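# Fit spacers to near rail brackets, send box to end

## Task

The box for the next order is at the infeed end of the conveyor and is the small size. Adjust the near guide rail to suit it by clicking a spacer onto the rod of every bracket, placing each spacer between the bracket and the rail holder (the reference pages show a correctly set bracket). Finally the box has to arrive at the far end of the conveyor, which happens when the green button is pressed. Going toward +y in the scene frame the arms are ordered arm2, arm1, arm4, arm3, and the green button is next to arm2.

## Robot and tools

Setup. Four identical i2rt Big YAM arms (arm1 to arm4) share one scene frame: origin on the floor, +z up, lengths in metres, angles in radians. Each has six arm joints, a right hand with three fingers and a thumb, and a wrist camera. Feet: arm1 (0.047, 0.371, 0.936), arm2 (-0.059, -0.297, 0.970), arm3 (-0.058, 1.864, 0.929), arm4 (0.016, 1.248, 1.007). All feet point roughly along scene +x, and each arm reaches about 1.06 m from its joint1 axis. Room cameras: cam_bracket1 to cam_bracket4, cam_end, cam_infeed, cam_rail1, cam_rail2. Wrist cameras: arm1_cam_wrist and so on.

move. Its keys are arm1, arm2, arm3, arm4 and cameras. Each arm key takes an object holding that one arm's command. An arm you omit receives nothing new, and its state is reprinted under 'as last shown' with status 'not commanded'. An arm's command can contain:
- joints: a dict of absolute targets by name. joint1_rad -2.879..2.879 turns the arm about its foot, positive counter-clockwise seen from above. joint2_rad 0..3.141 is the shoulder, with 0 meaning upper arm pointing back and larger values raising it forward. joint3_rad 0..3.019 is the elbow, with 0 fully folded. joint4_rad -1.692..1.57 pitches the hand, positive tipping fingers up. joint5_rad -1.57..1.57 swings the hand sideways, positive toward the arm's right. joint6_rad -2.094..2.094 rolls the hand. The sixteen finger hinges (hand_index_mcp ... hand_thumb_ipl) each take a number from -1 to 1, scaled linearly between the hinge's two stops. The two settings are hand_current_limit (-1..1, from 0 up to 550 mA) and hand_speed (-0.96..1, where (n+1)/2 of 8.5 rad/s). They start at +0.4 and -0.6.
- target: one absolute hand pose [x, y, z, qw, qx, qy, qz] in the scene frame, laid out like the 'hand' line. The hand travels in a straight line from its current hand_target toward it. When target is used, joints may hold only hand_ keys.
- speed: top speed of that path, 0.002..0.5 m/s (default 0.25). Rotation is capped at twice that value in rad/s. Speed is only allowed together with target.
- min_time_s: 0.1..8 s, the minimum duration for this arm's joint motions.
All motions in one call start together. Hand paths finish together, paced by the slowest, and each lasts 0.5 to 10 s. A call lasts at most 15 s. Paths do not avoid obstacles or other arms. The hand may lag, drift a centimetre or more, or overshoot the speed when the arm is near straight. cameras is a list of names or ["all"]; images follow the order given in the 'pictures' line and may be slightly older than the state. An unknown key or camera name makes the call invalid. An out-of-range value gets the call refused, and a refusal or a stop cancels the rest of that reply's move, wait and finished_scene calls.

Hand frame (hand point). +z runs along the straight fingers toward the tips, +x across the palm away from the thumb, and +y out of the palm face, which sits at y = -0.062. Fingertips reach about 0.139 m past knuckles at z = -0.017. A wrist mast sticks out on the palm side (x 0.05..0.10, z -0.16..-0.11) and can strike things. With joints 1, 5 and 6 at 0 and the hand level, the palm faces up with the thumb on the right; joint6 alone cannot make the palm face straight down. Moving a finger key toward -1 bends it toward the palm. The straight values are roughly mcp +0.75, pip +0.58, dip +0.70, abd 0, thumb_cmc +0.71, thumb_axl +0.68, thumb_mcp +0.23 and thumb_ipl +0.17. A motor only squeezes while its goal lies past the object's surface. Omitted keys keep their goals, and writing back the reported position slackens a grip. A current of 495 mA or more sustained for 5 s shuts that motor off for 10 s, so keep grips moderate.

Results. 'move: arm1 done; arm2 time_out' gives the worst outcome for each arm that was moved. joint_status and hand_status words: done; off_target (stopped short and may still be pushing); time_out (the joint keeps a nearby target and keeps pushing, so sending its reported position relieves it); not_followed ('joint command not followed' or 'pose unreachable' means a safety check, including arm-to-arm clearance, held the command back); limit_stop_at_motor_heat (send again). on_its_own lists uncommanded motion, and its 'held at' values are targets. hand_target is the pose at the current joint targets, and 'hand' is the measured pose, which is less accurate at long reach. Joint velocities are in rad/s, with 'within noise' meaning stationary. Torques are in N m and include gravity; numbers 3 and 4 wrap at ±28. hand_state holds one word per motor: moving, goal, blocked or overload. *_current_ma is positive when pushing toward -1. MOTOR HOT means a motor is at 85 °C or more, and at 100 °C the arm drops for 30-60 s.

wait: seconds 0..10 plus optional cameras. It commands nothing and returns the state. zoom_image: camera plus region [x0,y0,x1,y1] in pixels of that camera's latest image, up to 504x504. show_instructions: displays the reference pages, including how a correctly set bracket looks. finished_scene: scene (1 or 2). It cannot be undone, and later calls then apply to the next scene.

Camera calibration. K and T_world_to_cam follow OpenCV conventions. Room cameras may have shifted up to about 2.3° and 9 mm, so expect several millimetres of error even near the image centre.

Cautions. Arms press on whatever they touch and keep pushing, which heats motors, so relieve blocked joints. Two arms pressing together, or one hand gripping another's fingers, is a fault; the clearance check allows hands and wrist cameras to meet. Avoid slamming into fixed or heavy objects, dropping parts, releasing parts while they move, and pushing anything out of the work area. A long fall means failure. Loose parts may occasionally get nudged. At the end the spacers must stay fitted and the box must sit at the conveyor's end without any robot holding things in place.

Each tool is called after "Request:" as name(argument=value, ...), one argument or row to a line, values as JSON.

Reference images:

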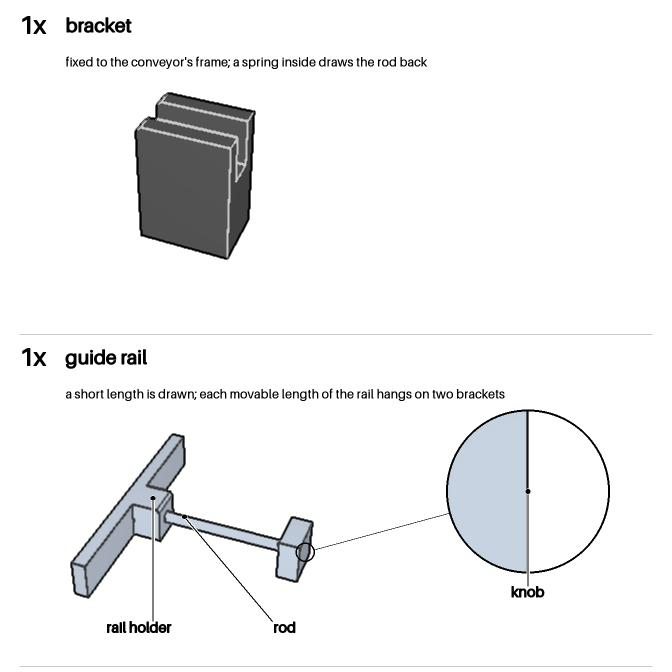

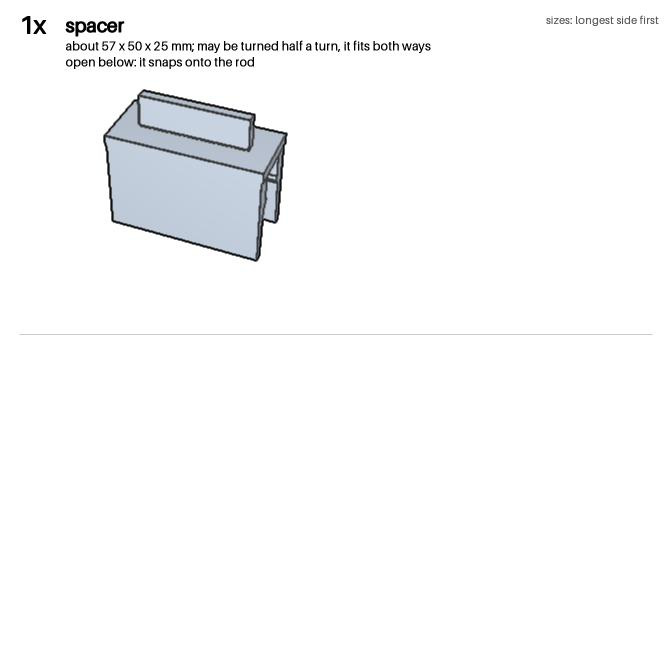

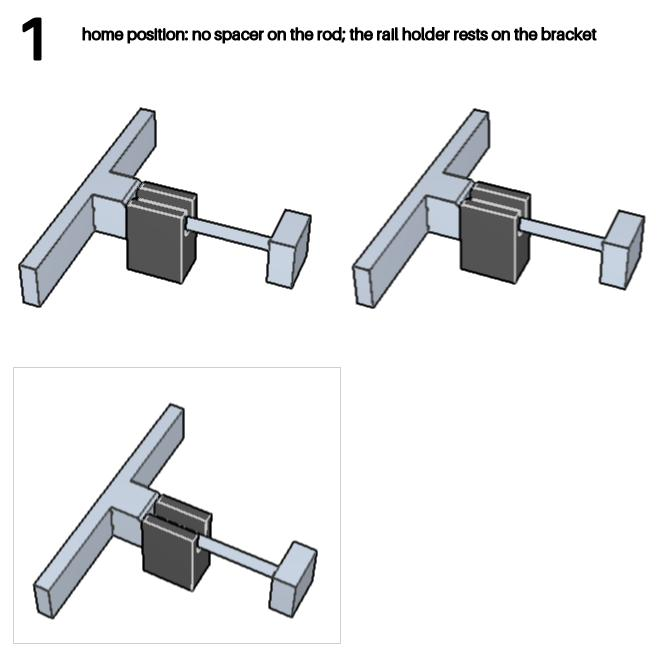

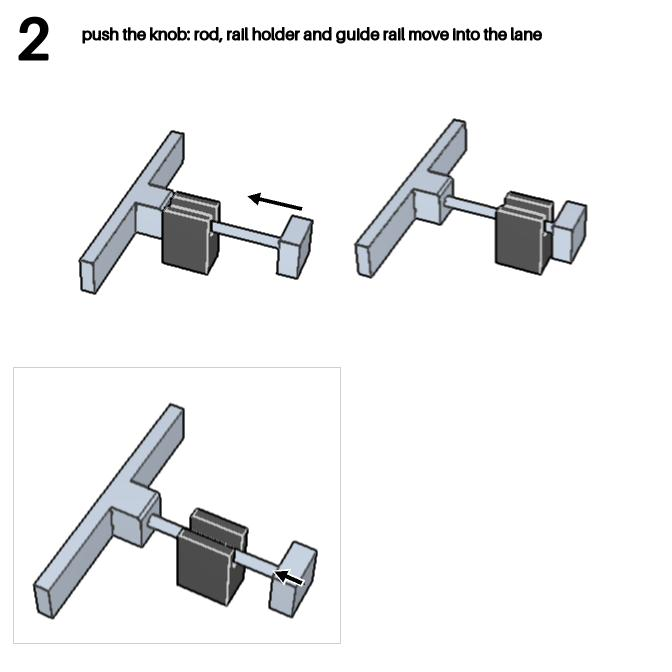

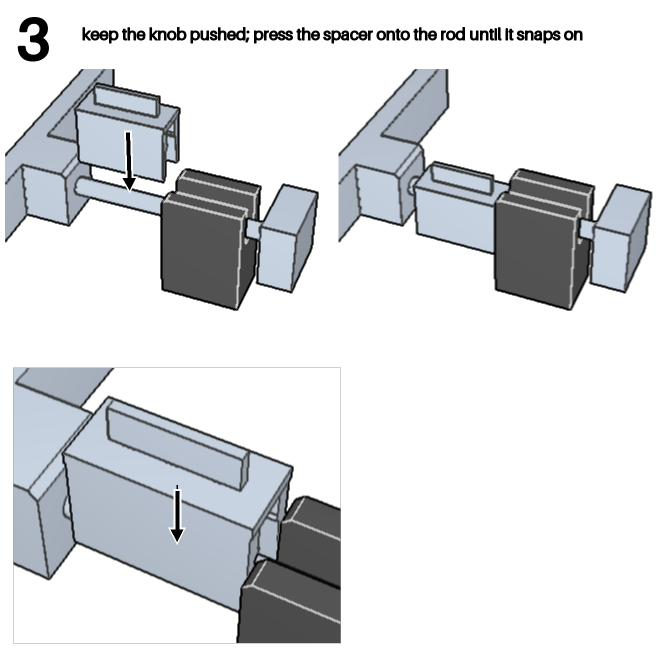

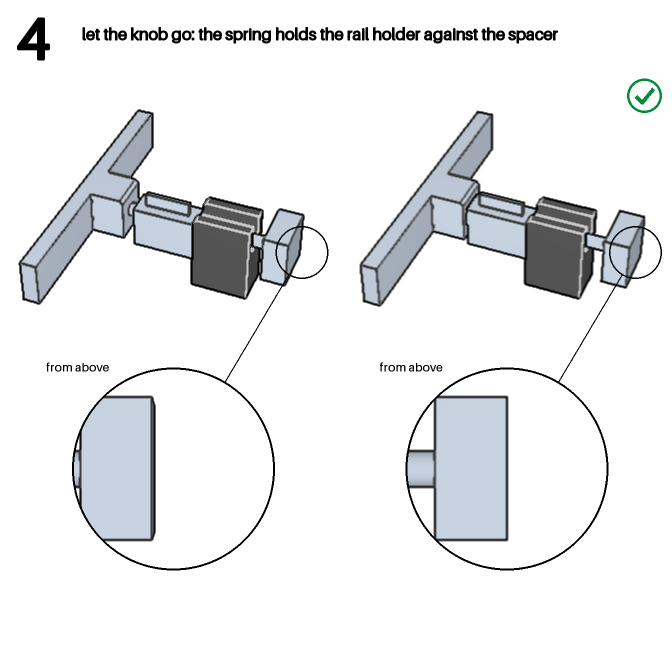

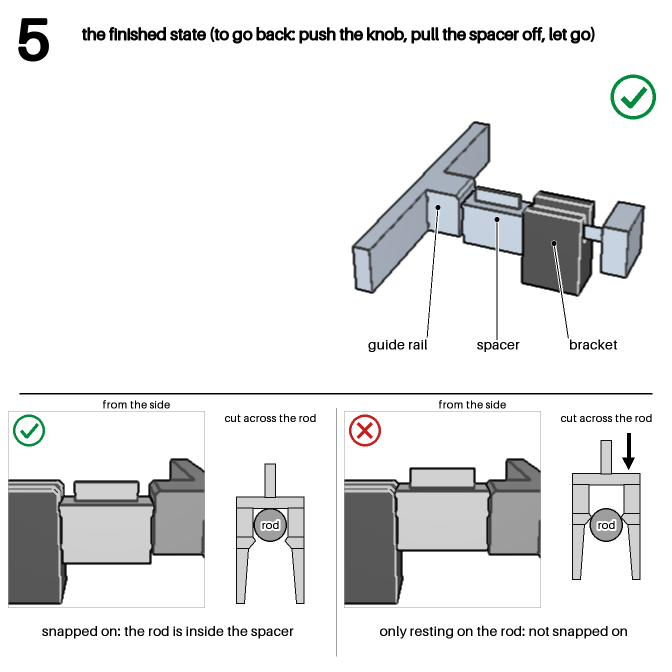

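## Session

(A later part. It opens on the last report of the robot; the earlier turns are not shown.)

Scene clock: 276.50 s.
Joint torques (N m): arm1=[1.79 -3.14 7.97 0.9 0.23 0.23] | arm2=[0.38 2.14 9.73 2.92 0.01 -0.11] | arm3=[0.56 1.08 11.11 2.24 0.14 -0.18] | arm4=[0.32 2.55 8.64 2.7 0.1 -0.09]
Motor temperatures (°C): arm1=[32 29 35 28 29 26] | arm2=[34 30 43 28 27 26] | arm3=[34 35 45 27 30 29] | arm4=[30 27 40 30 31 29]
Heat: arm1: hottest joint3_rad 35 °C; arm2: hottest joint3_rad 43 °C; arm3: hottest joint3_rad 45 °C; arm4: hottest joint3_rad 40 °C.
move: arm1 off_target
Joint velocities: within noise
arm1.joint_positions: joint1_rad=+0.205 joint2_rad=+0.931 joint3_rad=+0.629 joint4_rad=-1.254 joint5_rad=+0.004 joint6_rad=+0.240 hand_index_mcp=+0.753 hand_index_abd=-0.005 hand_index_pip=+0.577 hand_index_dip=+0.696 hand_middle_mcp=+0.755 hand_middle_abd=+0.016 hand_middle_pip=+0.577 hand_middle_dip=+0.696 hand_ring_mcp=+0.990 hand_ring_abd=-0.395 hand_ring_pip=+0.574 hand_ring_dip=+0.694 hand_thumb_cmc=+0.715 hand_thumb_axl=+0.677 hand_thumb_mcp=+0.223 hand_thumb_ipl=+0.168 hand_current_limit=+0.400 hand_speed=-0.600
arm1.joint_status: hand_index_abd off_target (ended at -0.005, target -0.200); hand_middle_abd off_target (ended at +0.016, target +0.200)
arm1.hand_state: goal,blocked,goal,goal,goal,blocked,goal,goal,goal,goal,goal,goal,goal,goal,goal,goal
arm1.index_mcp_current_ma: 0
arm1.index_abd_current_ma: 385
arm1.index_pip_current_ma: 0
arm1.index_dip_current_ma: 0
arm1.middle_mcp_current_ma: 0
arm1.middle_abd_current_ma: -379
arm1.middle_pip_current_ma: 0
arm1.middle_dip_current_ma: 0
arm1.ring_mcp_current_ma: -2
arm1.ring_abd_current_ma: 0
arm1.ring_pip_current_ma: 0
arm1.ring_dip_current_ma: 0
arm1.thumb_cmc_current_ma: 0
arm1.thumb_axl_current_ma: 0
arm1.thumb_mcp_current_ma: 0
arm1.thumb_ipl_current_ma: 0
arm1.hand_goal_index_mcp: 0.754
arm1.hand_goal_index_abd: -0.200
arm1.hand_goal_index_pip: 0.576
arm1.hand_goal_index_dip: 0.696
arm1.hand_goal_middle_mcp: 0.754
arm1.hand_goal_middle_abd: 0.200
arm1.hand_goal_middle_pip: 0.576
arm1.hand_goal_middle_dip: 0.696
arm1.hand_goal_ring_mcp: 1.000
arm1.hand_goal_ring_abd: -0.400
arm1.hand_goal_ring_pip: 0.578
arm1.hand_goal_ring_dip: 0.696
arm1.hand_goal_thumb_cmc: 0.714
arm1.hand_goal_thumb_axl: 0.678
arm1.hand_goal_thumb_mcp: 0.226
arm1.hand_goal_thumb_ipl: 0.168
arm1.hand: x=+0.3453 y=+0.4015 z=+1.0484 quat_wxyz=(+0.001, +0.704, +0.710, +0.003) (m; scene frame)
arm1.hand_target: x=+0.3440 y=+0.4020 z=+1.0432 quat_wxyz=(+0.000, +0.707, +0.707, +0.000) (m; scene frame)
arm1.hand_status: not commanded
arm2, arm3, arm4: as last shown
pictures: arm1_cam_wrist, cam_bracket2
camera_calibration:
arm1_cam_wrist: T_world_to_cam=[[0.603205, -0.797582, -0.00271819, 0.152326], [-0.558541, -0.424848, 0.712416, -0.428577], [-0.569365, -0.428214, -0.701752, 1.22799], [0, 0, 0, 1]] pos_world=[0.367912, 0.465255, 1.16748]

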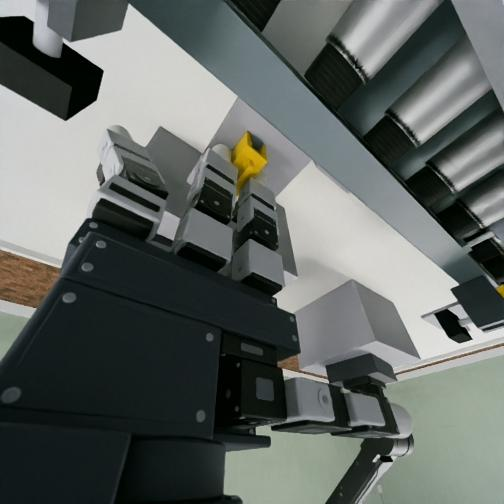

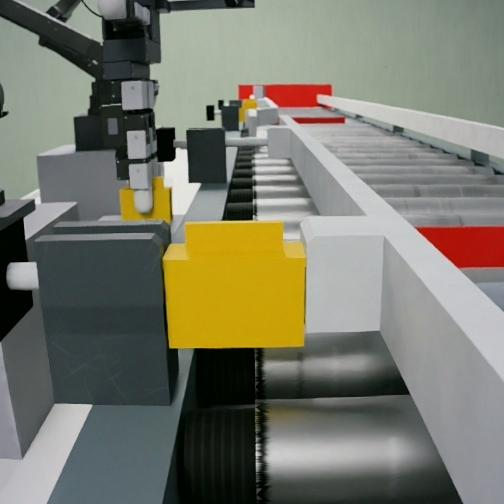

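Request:
move(
  arm1={"target":[0.346,0.402,1.19,0,0.7071,0.7071,0],"speed":0.15},
  arm4={"joints":{"joint1_rad":-1.4,"joint5_rad":0.3,"joint6_rad":1.5,"hand_index_mcp":-0.616,"hand_middle_mcp":-0.616,"hand_ring_mcp":-0.616,"hand_index_pip":-0.81,"hand_middle_pip":-0.81,"hand_ring_pip":-0.81,"hand_index_dip":-0.174,"hand_middle_dip":-0.174,"hand_ring_dip":-0.174,"hand_thumb_mcp":-0.449,"hand_thumb_ipl":-0.157},"min_time_s":3},
  cameras=["arm1_cam_wrist","cam_rail1","cam_bracket1","cam_bracket2","arm4_cam_wrist"],
)

Scene clock: 294.83 s.
Joint torques (N m): arm1=[1.79 -3.55 13.3 -0.02 0.2 0.21] | arm2=[0.38 2.49 9.73 2.99 0.04 -0.05] | arm3=[0.5 1.14 11.12 2.25 0.14 -0.18] | arm4=[-0.38 3.02 8.54 2.37 0.34 -0.13]
Motor temperatures (°C): arm1=[32 29 35 28 29 26] | arm2=[34 30 43 28 27 26] | arm3=[34 35 46 27 30 28] | arm4=[30 27 40 30 31 29]
Heat: arm1: hottest joint3_rad 35 °C; arm2: hottest joint3_rad 43 °C; arm3: hottest joint3_rad 46 °C; arm4: hottest joint3_rad 40 °C.
move: arm1 off_target; arm4 off_target
Joint velocities: within noise
arm1.joint_positions: joint1_rad=+0.205 joint2_rad=+0.887 joint3_rad=+0.934 joint4_rad=-1.648 joint5_rad=+0.004 joint6_rad=+0.240 hand_index_mcp=+0.751 hand_index_abd=-0.005 hand_index_pip=+0.575 hand_index_dip=+0.696 hand_middle_mcp=+0.754 hand_middle_abd=+0.016 hand_middle_pip=+0.577 hand_middle_dip=+0.696 hand_ring_mcp=+0.990 hand_ring_abd=-0.395 hand_ring_pip=+0.574 hand_ring_dip=+0.694 hand_thumb_cmc=+0.715 hand_thumb_axl=+0.677 hand_thumb_mcp=+0.223 hand_thumb_ipl=+0.168 hand_current_limit=+0.400 hand_speed=-0.600
arm1.joint_status: not commanded
arm1.hand_state: goal,blocked,goal,goal,goal,blocked,goal,goal,goal,goal,goal,goal,goal,goal,goal,goal
arm1.index_mcp_current_ma: 0
arm1.index_abd_current_ma: 385
arm1.index_pip_current_ma: 0
arm1.index_dip_current_ma: 0
arm1.middle_mcp_current_ma: 0
arm1.middle_abd_current_ma: -379
arm1.middle_pip_current_ma: 0
arm1.middle_dip_current_ma: 0
arm1.ring_mcp_current_ma: -2
arm1.ring_abd_current_ma: 0
arm1.ring_pip_current_ma: 0
arm1.ring_dip_current_ma: 0
arm1.thumb_cmc_current_ma: 0
arm1.thumb_axl_current_ma: 0
arm1.thumb_mcp_current_ma: 0
arm1.thumb_ipl_current_ma: 0
arm1.hand_goal_index_mcp: 0.754
arm1.hand_goal_index_abd: -0.200
arm1.hand_goal_index_pip: 0.576
arm1.hand_goal_index_dip: 0.696
arm1.hand_goal_middle_mcp: 0.754
arm1.hand_goal_middle_abd: 0.200
arm1.hand_goal_middle_pip: 0.576
arm1.hand_goal_middle_dip: 0.696
arm1.hand_goal_ring_mcp: 1.000
arm1.hand_goal_ring_abd: -0.400
arm1.hand_goal_ring_pip: 0.578
arm1.hand_goal_ring_dip: 0.696
arm1.hand_goal_thumb_cmc: 0.714
arm1.hand_goal_thumb_axl: 0.678
arm1.hand_goal_thumb_mcp: 0.226
arm1.hand_goal_thumb_ipl: 0.168
arm1.hand: x=+0.3373 y=+0.3990 z=+1.1686 quat_wxyz=(-0.010, +0.704, +0.710, -0.016) (m; scene frame)
arm1.hand_target: x=+0.3455 y=+0.4019 z=+1.1896 quat_wxyz=(+0.000, +0.707, +0.707, +0.000) (m; scene frame)
arm1.hand_status: off_target (0.023 m and 2.2 deg from the pose sent, 0.142 m and 0.6 deg at the start)
arm2, arm3: as last shown
arm4.joint_positions: joint1_rad=-1.385 joint2_rad=+0.532 joint3_rad=+1.368 joint4_rad=-1.170 joint5_rad=+0.297 joint6_rad=+1.486 hand_index_mcp=-0.442 hand_index_abd=+0.001 hand_index_pip=-0.699 hand_index_dip=-0.167 hand_middle_mcp=-0.432 hand_middle_abd=+0.004 hand_middle_pip=-0.693 hand_middle_dip=-0.167 hand_ring_mcp=-0.436 hand_ring_abd=+0.195 hand_ring_pip=-0.694 hand_ring_dip=-0.168 hand_thumb_cmc=+0.715 hand_thumb_axl=+0.677 hand_thumb_mcp=-0.439 hand_thumb_ipl=-0.153 hand_current_limit=+0.400 hand_speed=-0.600
arm4.joint_status: hand_index_mcp off_target (ended at -0.442, target -0.616); hand_index_pip off_target (ended at -0.699, target -0.810); hand_middle_mcp off_target (ended at -0.432, target -0.616); hand_middle_pip off_target (ended at -0.693, target -0.810); hand_ring_mcp off_target (ended at -0.436, target -0.616); hand_ring_pip off_target (ended at -0.694, target -0.810); the others done
arm4.hand_state: blocked,goal,blocked,goal,blocked,goal,blocked,goal,blocked,overload,blocked,goal,goal,goal,goal,goal
arm4.index_mcp_current_ma: 385
arm4.index_abd_current_ma: 2
arm4.index_pip_current_ma: 385
arm4.index_dip_current_ma: 19
arm4.middle_mcp_current_ma: 385
arm4.middle_abd_current_ma: 8
arm4.middle_pip_current_ma: 385
arm4.middle_dip_current_ma: 21
arm4.ring_mcp_current_ma: 385
arm4.ring_abd_current_ma: 0
arm4.ring_pip_current_ma: 385
arm4.ring_dip_current_ma: 18
arm4.thumb_cmc_current_ma: 1
arm4.thumb_axl_current_ma: -2
arm4.thumb_mcp_current_ma: 35
arm4.thumb_ipl_current_ma: 12
arm4.hand_goal_index_mcp: -0.616
arm4.hand_goal_index_abd: 0.000
arm4.hand_goal_index_pip: -0.810
arm4.hand_goal_index_dip: -0.174
arm4.hand_goal_middle_mcp: -0.616
arm4.hand_goal_middle_abd: 0.000
arm4.hand_goal_middle_pip: -0.810
arm4.hand_goal_middle_dip: -0.174
arm4.hand_goal_ring_mcp: -0.616
arm4.hand_goal_ring_abd: 0.000
arm4.hand_goal_ring_pip: -0.810
arm4.hand_goal_ring_dip: -0.174
arm4.hand_goal_thumb_cmc: 0.714
arm4.hand_goal_thumb_axl: 0.678
arm4.hand_goal_thumb_mcp: -0.448
arm4.hand_goal_thumb_ipl: -0.156
arm4.hand: x=-0.0544 y=+1.0273 z=+1.5849 quat_wxyz=(+0.447, +0.626, -0.517, +0.375) (m; scene frame)
arm4.hand_target: x=-0.0592 y=+1.0326 z=+1.5939 quat_wxyz=(+0.453, +0.612, -0.524, +0.382) (m; scene frame)
arm4.hand_status: not commanded
pictures: arm1_cam_wrist, arm4_cam_wrist, cam_bracket1, cam_bracket2, cam_rail1
camera_calibration:
arm1_cam_wrist: T_world_to_cam=[[0.602859, -0.797586, -0.0204237, 0.176322], [-0.526467, -0.416907, 0.74096, -0.567132], [-0.599494, -0.435942, -0.671239, 1.28428], [0, 0, 0, 1]] pos_world=[0.365045, 0.464063, 1.28588]
arm4_cam_wrist: T_world_to_cam=[[-0.751533, 0.19545, -0.630077, 0.79362], [0.410487, 0.886229, -0.214706, -0.599621], [0.516429, -0.419997, -0.74626, 1.75992], [0, 0, 0, 1]] pos_world=[-0.0663051, 1.11545, 1.68466]

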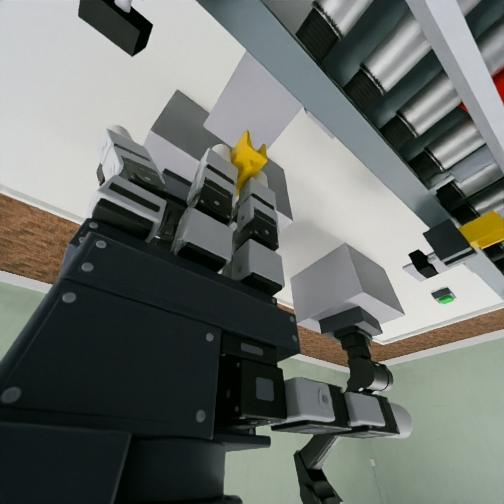

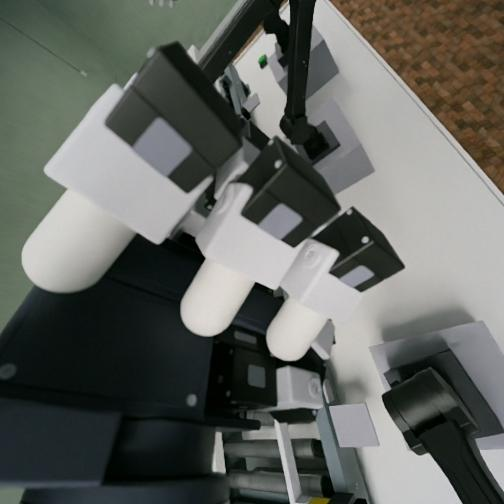

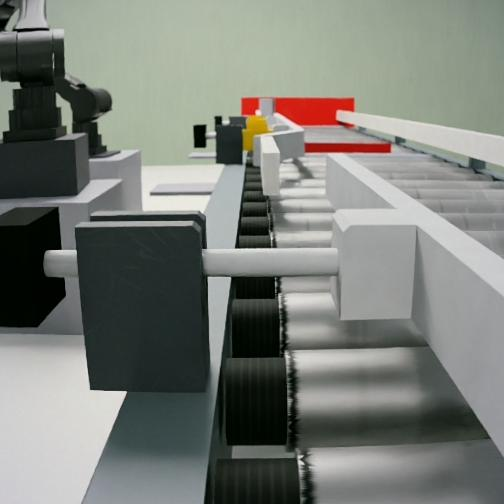

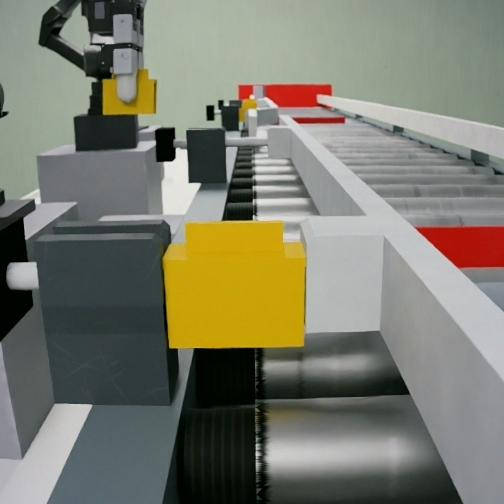

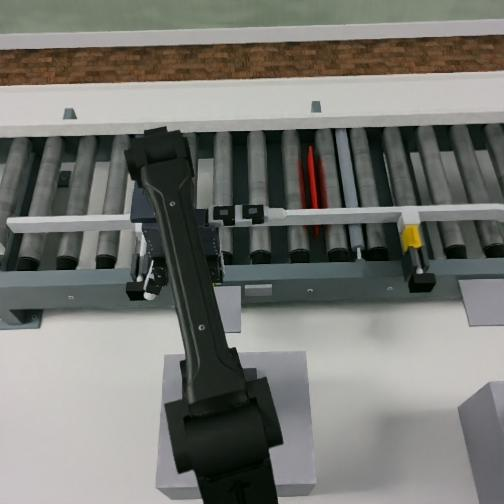

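Request:
move(
  arm1={"target":[0.461,0.54,1.2,0,0.7071,0.7071,0],"speed":0.15},
  arm4={"target":[0.10,0.60,1.05,0.5,0.5,-0.5,0.5],"speed":0.25,"joints":{"hand_index_mcp":-0.42,"hand_middle_mcp":-0.42,"hand_ring_mcp":-0.42,"hand_index_pip":-0.67,"hand_middle_pip":-0.67,"hand_ring_pip":-0.67}},
  cameras=["arm1_cam_wrist","cam_rail1","cam_bracket1","cam_infeed","arm4_cam_wrist"],
)

Scene clock: 306.43 s.
Joint torques (N m): arm1=[1.85 -9.64 13.31 0.65 0.3 0.22] | arm2=[-0.03 0.73 9.7 3.1 0.02 -0.08] | arm3=[0.56 1.14 11.12 2.24 0.14 -0.18] | arm4=[1.55 -19.66 7.16 2.88 0.19 -0.22]
Motor temperatures (°C): arm1=[32 29 36 28 29 26] | arm2=[34 30 43 28 27 26] | arm3=[34 35 46 27 30 28] | arm4=[30 27 40 30 31 29]
Heat: arm1: hottest joint3_rad 36 °C; arm2: hottest joint3_rad 43 °C; arm3: hottest joint3_rad 46 °C; arm4: hottest joint3_rad 40 °C.
move: arm1 off_target; arm4 off_target
Joint velocities: within noise
arm1.joint_positions: joint1_rad=+0.487 joint2_rad=+1.309 joint3_rad=+1.272 joint4_rad=-1.570 joint5_rad=+0.004 joint6_rad=+0.521 hand_index_mcp=+0.751 hand_index_abd=-0.005 hand_index_pip=+0.575 hand_index_dip=+0.696 hand_middle_mcp=+0.754 hand_middle_abd=+0.016 hand_middle_pip=+0.577 hand_middle_dip=+0.696 hand_ring_mcp=+0.990 hand_ring_abd=-0.395 hand_ring_pip=+0.574 hand_ring_dip=+0.694 hand_thumb_cmc=+0.715 hand_thumb_axl=+0.677 hand_thumb_mcp=+0.223 hand_thumb_ipl=+0.168 hand_current_limit=+0.400 hand_speed=-0.600
arm1.joint_status: not commanded
arm1.hand_state: goal,blocked,goal,goal,goal,blocked,goal,goal,goal,goal,goal,goal,goal,goal,goal,goal
arm1.index_mcp_current_ma: 0
arm1.index_abd_current_ma: 385
arm1.index_pip_current_ma: 0
arm1.index_dip_current_ma: 0
arm1.middle_mcp_current_ma: 0
arm1.middle_abd_current_ma: -379
arm1.middle_pip_current_ma: 0
arm1.middle_dip_current_ma: 0
arm1.ring_mcp_current_ma: -2
arm1.ring_abd_current_ma: 0
arm1.ring_pip_current_ma: 0
arm1.ring_dip_current_ma: 0
arm1.thumb_cmc_current_ma: 0
arm1.thumb_axl_current_ma: 0
arm1.thumb_mcp_current_ma: 0
arm1.thumb_ipl_current_ma: 0
arm1.hand_goal_index_mcp: 0.754
arm1.hand_goal_index_abd: -0.200
arm1.hand_goal_index_pip: 0.576
arm1.hand_goal_index_dip: 0.696
arm1.hand_goal_middle_mcp: 0.754
arm1.hand_goal_middle_abd: 0.200
arm1.hand_goal_middle_pip: 0.576
arm1.hand_goal_middle_dip: 0.696
arm1.hand_goal_ring_mcp: 1.000
arm1.hand_goal_ring_abd: -0.400
arm1.hand_goal_ring_pip: 0.578
arm1.hand_goal_ring_dip: 0.696
arm1.hand_goal_thumb_cmc: 0.714
arm1.hand_goal_thumb_axl: 0.678
arm1.hand_goal_thumb_mcp: 0.226
arm1.hand_goal_thumb_ipl: 0.168
arm1.hand: x=+0.4475 y=+0.5308 z=+1.1833 quat_wxyz=(-0.007, +0.704, +0.710, -0.020) (m; scene frame)
arm1.hand_target: x=+0.4602 y=+0.5397 z=+1.2000 quat_wxyz=(+0.000, +0.707, +0.707, +0.000) (m; scene frame)
arm1.hand_status: off_target (0.023 m and 2.5 deg from the pose sent, 0.190 m and 2.2 deg at the start)
arm2.joint_positions: joint1_rad=+0.167 joint2_rad=+0.587 joint3_rad=+1.378 joint4_rad=-1.264 joint5_rad=+0.057 joint6_rad=+1.034 hand_index_mcp=+0.755 hand_index_abd=+0.000 hand_index_pip=+0.577 hand_index_dip=+0.696 hand_middle_mcp=+0.755 hand_middle_abd=+0.000 hand_middle_pip=+0.577 hand_middle_dip=+0.696 hand_ring_mcp=+0.755 hand_ring_abd=+0.000 hand_ring_pip=+0.577 hand_ring_dip=+0.696 hand_thumb_cmc=+0.715 hand_thumb_axl=+0.677 hand_thumb_mcp=+0.226 hand_thumb_ipl=+0.168 hand_current_limit=+0.400 hand_speed=-0.600
arm2.joint_status: not commanded
arm2.hand_state: goal,goal,goal,goal,goal,goal,goal,goal,goal,goal,goal,goal,goal,goal,goal,goal
arm2.index_mcp_current_ma: 0
arm2.index_abd_current_ma: 0
arm2.index_pip_current_ma: 0
arm2.index_dip_current_ma: 0
arm2.middle_mcp_current_ma: 0
arm2.middle_abd_current_ma: 0
arm2.middle_pip_current_ma: 0
arm2.middle_dip_current_ma: 0
arm2.ring_mcp_current_ma: 0
arm2.ring_abd_current_ma: 0
arm2.ring_pip_current_ma: 0
arm2.ring_dip_current_ma: 0
arm2.thumb_cmc_current_ma: 0
arm2.thumb_axl_current_ma: 0
arm2.thumb_mcp_current_ma: 0
arm2.thumb_ipl_current_ma: 0
arm2.hand_goal_index_mcp: 0.754
arm2.hand_goal_index_abd: 0.000
arm2.hand_goal_index_pip: 0.576
arm2.hand_goal_index_dip: 0.696
arm2.hand_goal_middle_mcp: 0.754
arm2.hand_goal_middle_abd: 0.000
arm2.hand_goal_middle_pip: 0.576
arm2.hand_goal_middle_dip: 0.696
arm2.hand_goal_ring_mcp: 0.754
arm2.hand_goal_ring_abd: 0.000
arm2.hand_goal_ring_pip: 0.576
arm2.hand_goal_ring_dip: 0.696
arm2.hand_goal_thumb_cmc: 0.714
arm2.hand_goal_thumb_axl: 0.678
arm2.hand_goal_thumb_mcp: 0.226
arm2.hand_goal_thumb_ipl: 0.168
arm2.hand: x=+0.1797 y=-0.3972 z=+1.5491 quat_wxyz=(+0.151, +0.824, +0.215, +0.502) (m; scene frame)
arm2.hand_target: x=+0.1760 y=-0.3975 z=+1.5630 quat_wxyz=(+0.154, +0.816, +0.213, +0.515) (m; scene frame)
arm2.hand_status: not commanded
arm3.joint_positions: joint1_rad=-0.104 joint2_rad=+0.612 joint3_rad=+1.327 joint4_rad=-1.152 joint5_rad=+0.038 joint6_rad=+1.084 hand_index_mcp=+0.755 hand_index_abd=+0.001 hand_index_pip=+0.577 hand_index_dip=+0.696 hand_middle_mcp=+0.755 hand_middle_abd=+0.001 hand_middle_pip=+0.577 hand_middle_dip=+0.696 hand_ring_mcp=+0.755 hand_ring_abd=+0.001 hand_ring_pip=+0.577 hand_ring_dip=+0.696 hand_thumb_cmc=+0.715 hand_thumb_axl=+0.677 hand_thumb_mcp=+0.226 hand_thumb_ipl=+0.168 hand_current_limit=+0.400 hand_speed=-0.600
arm3.joint_status: not commanded
arm3.hand_state: goal,goal,goal,goal,goal,goal,goal,goal,goal,goal,goal,goal,goal,goal,goal,goal
arm3.index_mcp_current_ma: 0
arm3.index_abd_current_ma: 0
arm3.index_pip_current_ma: 0
arm3.index_dip_current_ma: 0
arm3.middle_mcp_current_ma: 0
arm3.middle_abd_current_ma: 0
arm3.middle_pip_current_ma: 0
arm3.middle_dip_current_ma: 0
arm3.ring_mcp_current_ma: 0
arm3.ring_abd_current_ma: 0
arm3.ring_pip_current_ma: 0
arm3.ring_dip_current_ma: 0
arm3.thumb_cmc_current_ma: 0
arm3.thumb_axl_current_ma: 0
arm3.thumb_mcp_current_ma: 0
arm3.thumb_ipl_current_ma: 0
arm3.hand_goal_index_mcp: 0.754
arm3.hand_goal_index_abd: 0.000
arm3.hand_goal_index_pip: 0.576
arm3.hand_goal_index_dip: 0.696
arm3.hand_goal_middle_mcp: 0.754
arm3.hand_goal_middle_abd: 0.000
arm3.hand_goal_middle_pip: 0.576
arm3.hand_goal_middle_dip: 0.696
arm3.hand_goal_ring_mcp: 0.754
arm3.hand_goal_ring_abd: 0.000
arm3.hand_goal_ring_pip: 0.576
arm3.hand_goal_ring_dip: 0.696
arm3.hand_goal_thumb_cmc: 0.714
arm3.hand_goal_thumb_axl: 0.678
arm3.hand_goal_thumb_mcp: 0.226
arm3.hand_goal_thumb_ipl: 0.168
arm3.hand: x=+0.1920 y=+1.7236 z=+1.4966 quat_wxyz=(+0.183, +0.835, +0.123, +0.504) (m; scene frame)
arm3.hand_target: x=+0.1883 y=+1.7241 z=+1.5094 quat_wxyz=(+0.186, +0.828, +0.122, +0.515) (m; scene frame)
arm3.hand_status: not commanded
arm4.joint_positions: joint1_rad=-1.373 joint2_rad=+2.106 joint3_rad=+0.920 joint4_rad=+1.152 joint5_rad=+0.340 joint6_rad=+1.561 hand_index_mcp=-0.417 hand_index_abd=+0.001 hand_index_pip=-0.670 hand_index_dip=-0.171 hand_middle_mcp=-0.416 hand_middle_abd=+0.004 hand_middle_pip=-0.670 hand_middle_dip=-0.171 hand_ring_mcp=-0.417 hand_ring_abd=+0.195 hand_ring_pip=-0.670 hand_ring_dip=-0.172 hand_thumb_cmc=+0.715 hand_thumb_axl=+0.677 hand_thumb_mcp=-0.439 hand_thumb_ipl=-0.153 hand_current_limit=+0.400 hand_speed=-0.600
arm4.joint_status: all done
arm4.hand_state: goal,goal,goal,goal,goal,goal,goal,goal,goal,overload,goal,goal,goal,goal,goal,goal
arm4.index_mcp_current_ma: 8
arm4.index_abd_current_ma: 2
arm4.index_pip_current_ma: -1
arm4.index_dip_current_ma: 6
arm4.middle_mcp_current_ma: 10
arm4.middle_abd_current_ma: 8
arm4.middle_pip_current_ma: -1
arm4.middle_dip_current_ma: 8
arm4.ring_mcp_current_ma: 8
arm4.ring_abd_current_ma: 0
arm4.ring_pip_current_ma: 1
arm4.ring_dip_current_ma: 6
arm4.thumb_cmc_current_ma: 1
arm4.thumb_axl_current_ma: -2
arm4.thumb_mcp_current_ma: 35
arm4.thumb_ipl_current_ma: 12
arm4.hand_goal_index_mcp: -0.420
arm4.hand_goal_index_abd: 0.000
arm4.hand_goal_index_pip: -0.670
arm4.hand_goal_index_dip: -0.174
arm4.hand_goal_middle_mcp: -0.420
arm4.hand_goal_middle_abd: 0.000
arm4.hand_goal_middle_pip: -0.670
arm4.hand_goal_middle_dip: -0.174
arm4.hand_goal_ring_mcp: -0.420
arm4.hand_goal_ring_abd: 0.000
arm4.hand_goal_ring_pip: -0.670
arm4.hand_goal_ring_dip: -0.174
arm4.hand_goal_thumb_cmc: 0.714
arm4.hand_goal_thumb_axl: 0.678
arm4.hand_goal_thumb_mcp: -0.448
arm4.hand_goal_thumb_ipl: -0.156
arm4.hand: x=+0.0892 y=+0.6115 z=+1.0409 quat_wxyz=(+0.497, +0.512, -0.507, +0.484) (m; scene frame)
arm4.hand_target: x=+0.1001 y=+0.6007 z=+1.0503 quat_wxyz=(+0.500, +0.500, -0.500, +0.500) (m; scene frame)
arm4.hand_status: off_target (0.018 m and 2.5 deg from the pose sent, 0.702 m and 21.4 deg at the start)
pictures: arm1_cam_wrist, arm4_cam_wrist, cam_bracket1, cam_infeed, cam_rail1
camera_calibration:
arm1_cam_wrist: T_world_to_cam=[[0.603977, -0.796901, -0.0126576, 0.20522], [-0.525543, -0.410153, 0.745372, -0.474248], [-0.599179, -0.443536, -0.666529, 1.41599], [0, 0, 0, 1]] pos_world=[0.475245, 0.597068, 1.29989]
arm4_cam_wrist: T_world_to_cam=[[-0.631887, 0.024294, -0.77468, 0.884614], [0.49716, 0.779496, -0.381076, -0.176129], [0.594601, -0.625936, -0.504631, 0.972516], [0, 0, 0, 1]] pos_world=[0.0682808, 0.724534, 1.10894]

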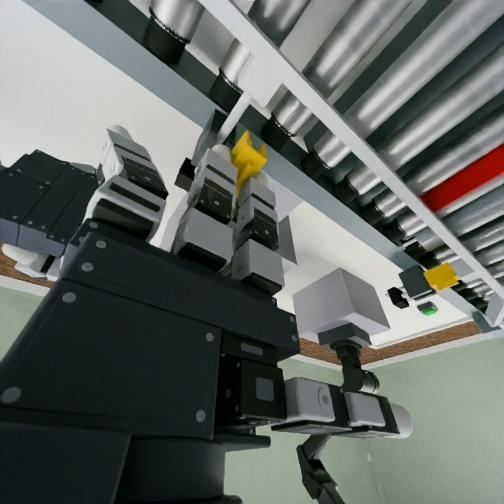

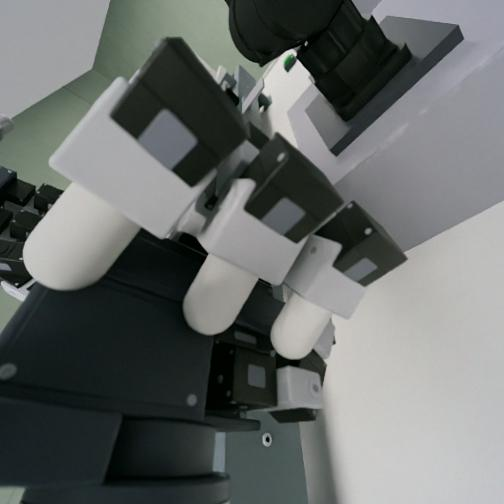

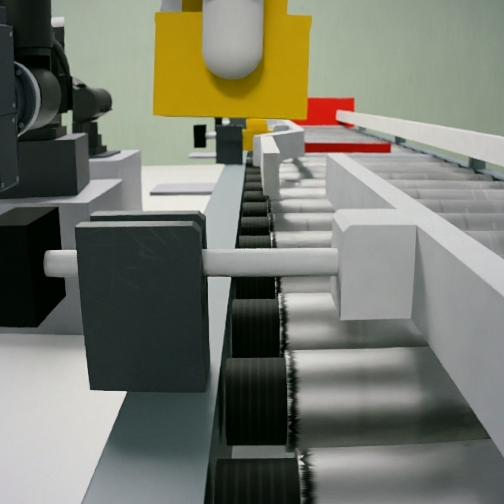

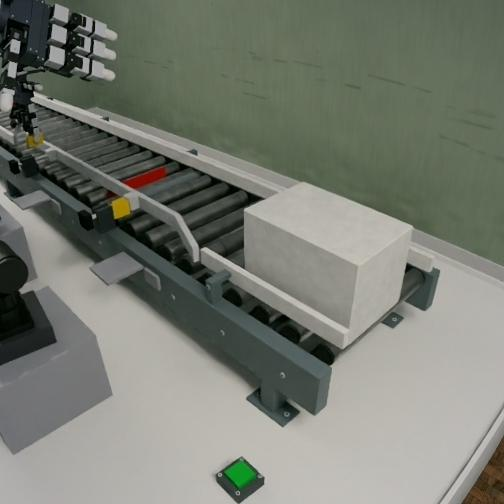

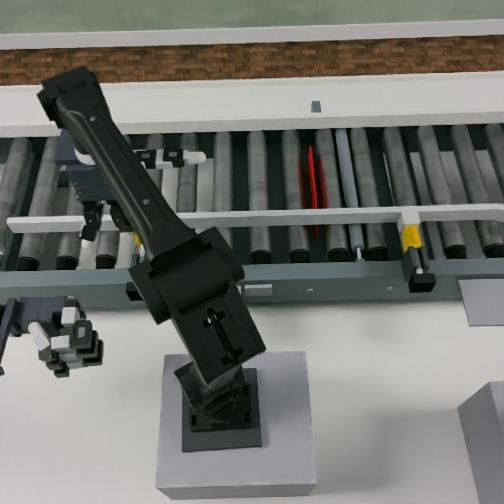

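Request:
move(
  arm1={"target":[0.468,0.552,1.19,0,0.7071,0.7071,0],"speed":0.1},
  arm4={"target":[0.10,0.475,0.985,0.5,0.5,-0.5,0.5],"speed":0.15},
  cameras=["arm1_cam_wrist","cam_rail1","cam_bracket1","cam_bracket2"],
)

Request:
zoom_image(
  camera="cam_rail1",
  region=[0, 190, 250, 440],
)

Request:
zoom_image(
  camera="arm1_cam_wrist",
  region=[100, 50, 350, 300],
)

Request:
zoom_image(
  camera="cam_bracket2",
  region=[50, 50, 300, 250],
)

Scene clock: 316.17 s.
Joint torques (N m): arm1=[1.9 -10.11 13.33 0.77 0.31 0.22] | arm2=[1.14 1.61 9.84 3.19 0.02 -0.11] | arm3=[0.56 1.03 11.1 2.24 0.14 -0.18] | arm4=[0.09 -23.71 8.65 1.88 -0.01 -0.23]
Motor temperatures (°C): arm1=[32 29 37 28 29 26] | arm2=[34 30 43 28 27 26] | arm3=[34 35 46 27 29 28] | arm4=[30 28 39 30 31 29]
Heat: arm1: hottest joint3_rad 37 °C; arm2: hottest joint3_rad 43 °C; arm3: hottest joint3_rad 46 °C; arm4: hottest joint3_rad 39 °C.
move: arm1 off_target; arm4 off_target
Joint velocities: within noise
arm1.joint_positions: joint1_rad=+0.503 joint2_rad=+1.339 joint3_rad=+1.277 joint4_rad=-1.545 joint5_rad=+0.004 joint6_rad=+0.538 hand_index_mcp=+0.751 hand_index_abd=-0.005 hand_index_pip=+0.575 hand_index_dip=+0.696 hand_middle_mcp=+0.754 hand_middle_abd=+0.016 hand_middle_pip=+0.577 hand_middle_dip=+0.696 hand_ring_mcp=+0.990 hand_ring_abd=-0.395 hand_ring_pip=+0.574 hand_ring_dip=+0.694 hand_thumb_cmc=+0.715 hand_thumb_axl=+0.677 hand_thumb_mcp=+0.223 hand_thumb_ipl=+0.168 hand_current_limit=+0.400 hand_speed=-0.600
arm1.joint_status: not commanded
arm1.hand_state: goal,blocked,goal,goal,goal,blocked,goal,goal,goal,goal,goal,goal,goal,goal,goal,goal
arm1.index_mcp_current_ma: 0
arm1.index_abd_current_ma: 385
arm1.index_pip_current_ma: 0
arm1.index_dip_current_ma: 0
arm1.middle_mcp_current_ma: 0
arm1.middle_abd_current_ma: -379
arm1.middle_pip_current_ma: 0
arm1.middle_dip_current_ma: 0
arm1.ring_mcp_current_ma: -2
arm1.ring_abd_current_ma: 0
arm1.ring_pip_current_ma: 0
arm1.ring_dip_current_ma: 0
arm1.thumb_cmc_current_ma: 0
arm1.thumb_axl_current_ma: 0
arm1.thumb_mcp_current_ma: 0
arm1.thumb_ipl_current_ma: 0
arm1.hand_goal_index_mcp: 0.754
arm1.hand_goal_index_abd: -0.200
arm1.hand_goal_index_pip: 0.576
arm1.hand_goal_index_dip: 0.696
arm1.hand_goal_middle_mcp: 0.754
arm1.hand_goal_middle_abd: 0.200
arm1.hand_goal_middle_pip: 0.576
arm1.hand_goal_middle_dip: 0.696
arm1.hand_goal_ring_mcp: 1.000
arm1.hand_goal_ring_abd: -0.400
arm1.hand_goal_ring_pip: 0.578
arm1.hand_goal_ring_dip: 0.696
arm1.hand_goal_thumb_cmc: 0.714
arm1.hand_goal_thumb_axl: 0.678
arm1.hand_goal_thumb_mcp: 0.226
arm1.hand_goal_thumb_ipl: 0.168
arm1.hand: x=+0.4538 y=+0.5416 z=+1.1739 quat_wxyz=(-0.007, +0.704, +0.710, -0.021) (m; scene frame)
arm1.hand_target: x=+0.4671 y=+0.5517 z=+1.1900 quat_wxyz=(+0.000, +0.707, +0.707, +0.000) (m; scene frame)
arm1.hand_status: off_target (0.024 m and 2.5 deg from the pose sent, 0.030 m and 2.5 deg at the start)
arm2, arm3: as last shown
arm4.joint_positions: joint1_rad=-1.420 joint2_rad=+2.393 joint3_rad=+1.347 joint4_rad=+1.043 joint5_rad=+0.277 joint6_rad=+1.561 hand_index_mcp=-0.418 hand_index_abd=+0.001 hand_index_pip=-0.670 hand_index_dip=-0.171 hand_middle_mcp=-0.417 hand_middle_abd=+0.004 hand_middle_pip=-0.670 hand_middle_dip=-0.171 hand_ring_mcp=-0.418 hand_ring_abd=+0.195 hand_ring_pip=-0.670 hand_ring_dip=-0.172 hand_thumb_cmc=+0.715 hand_thumb_axl=+0.677 hand_thumb_mcp=-0.439 hand_thumb_ipl=-0.153 hand_current_limit=+0.400 hand_speed=-0.600
arm4.joint_status: not commanded
arm4.hand_state: goal,goal,goal,goal,goal,goal,goal,goal,goal,overload,goal,goal,goal,goal,goal,goal
arm4.index_mcp_current_ma: 5
arm4.index_abd_current_ma: 2
arm4.index_pip_current_ma: -1
arm4.index_dip_current_ma: 6
arm4.middle_mcp_current_ma: 7
arm4.middle_abd_current_ma: 8
arm4.middle_pip_current_ma: -1
arm4.middle_dip_current_ma: 8
arm4.ring_mcp_current_ma: 6
arm4.ring_abd_current_ma: 0
arm4.ring_pip_current_ma: 1
arm4.ring_dip_current_ma: 6
arm4.thumb_cmc_current_ma: 1
arm4.thumb_axl_current_ma: -2
arm4.thumb_mcp_current_ma: 35
arm4.thumb_ipl_current_ma: 12
arm4.hand_goal_index_mcp: -0.420
arm4.hand_goal_index_abd: 0.000
arm4.hand_goal_index_pip: -0.670
arm4.hand_goal_index_dip: -0.174
arm4.hand_goal_middle_mcp: -0.420
arm4.hand_goal_middle_abd: 0.000
arm4.hand_goal_middle_pip: -0.670
arm4.hand_goal_middle_dip: -0.174
arm4.hand_goal_ring_mcp: -0.420
arm4.hand_goal_ring_abd: 0.000
arm4.hand_goal_ring_pip: -0.670
arm4.hand_goal_ring_dip: -0.174
arm4.hand_goal_thumb_cmc: 0.714
arm4.hand_goal_thumb_axl: 0.678
arm4.hand_goal_thumb_mcp: -0.448
arm4.hand_goal_thumb_ipl: -0.156
arm4.hand: x=+0.1042 y=+0.4875 z=+0.9869 quat_wxyz=(+0.497, +0.507, -0.498, +0.497) (m; scene frame)
arm4.hand_target: x=+0.0999 y=+0.4757 z=+0.9854 quat_wxyz=(+0.500, +0.500, -0.500, +0.500) (m; scene frame)
arm4.hand_status: off_target (0.013 m and 0.9 deg from the pose sent, 0.148 m and 2.5 deg at the start)
pictures: arm1_cam_wrist, cam_bracket1, cam_bracket2, cam_rail1
camera_calibration:
arm1_cam_wrist: T_world_to_cam=[[0.60334, -0.797391, -0.0121792, 0.209909], [-0.525188, -0.408779, 0.746376, -0.461561], [-0.600132, -0.443922, -0.665413, 1.41752], [0, 0, 0, 1]] pos_world=[0.481646, 0.60797, 1.29029]

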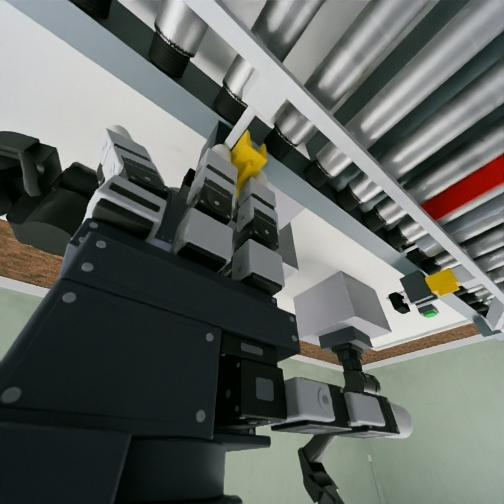

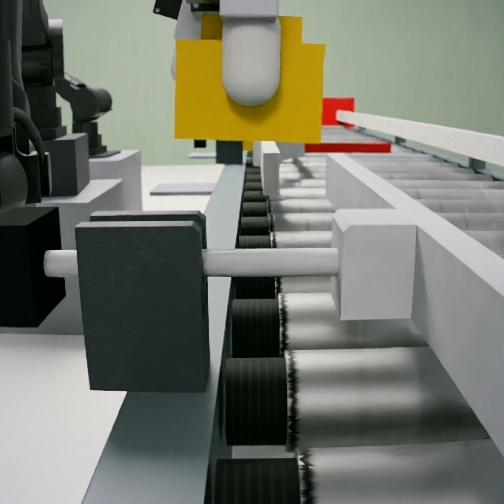

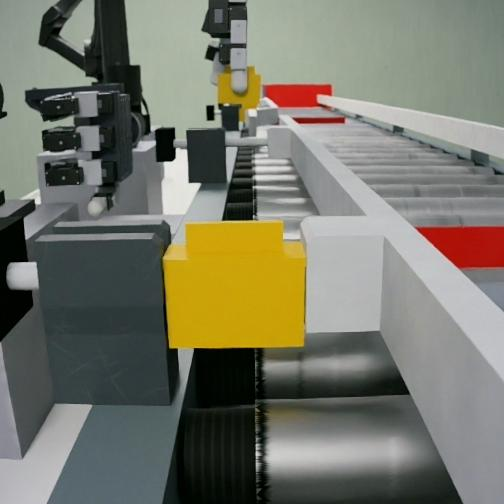

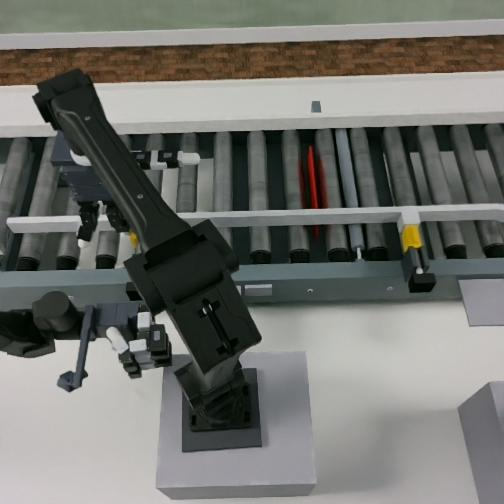

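Scaled by 2.016 from the camera's 504x504 image, which has a finer 720x720 frame.

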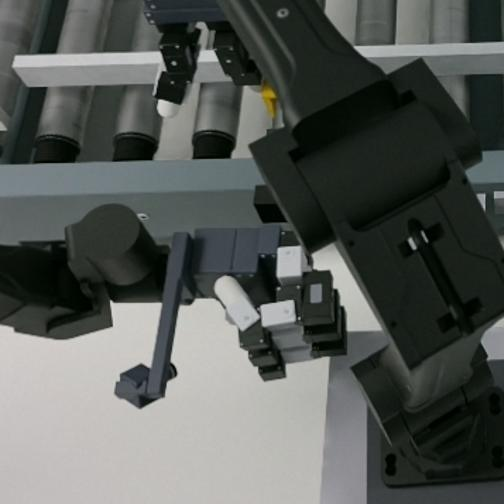

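Scaled by 2.016 from the camera's 504x504 image, which has a finer 720x720 frame.

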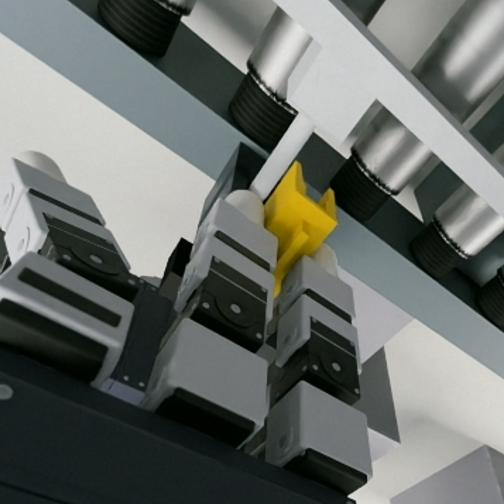

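Scaled by 2.016 from the camera's 504x504 image, which has a finer 720x720 frame.

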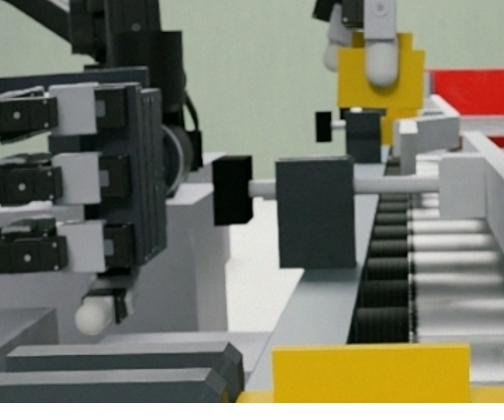

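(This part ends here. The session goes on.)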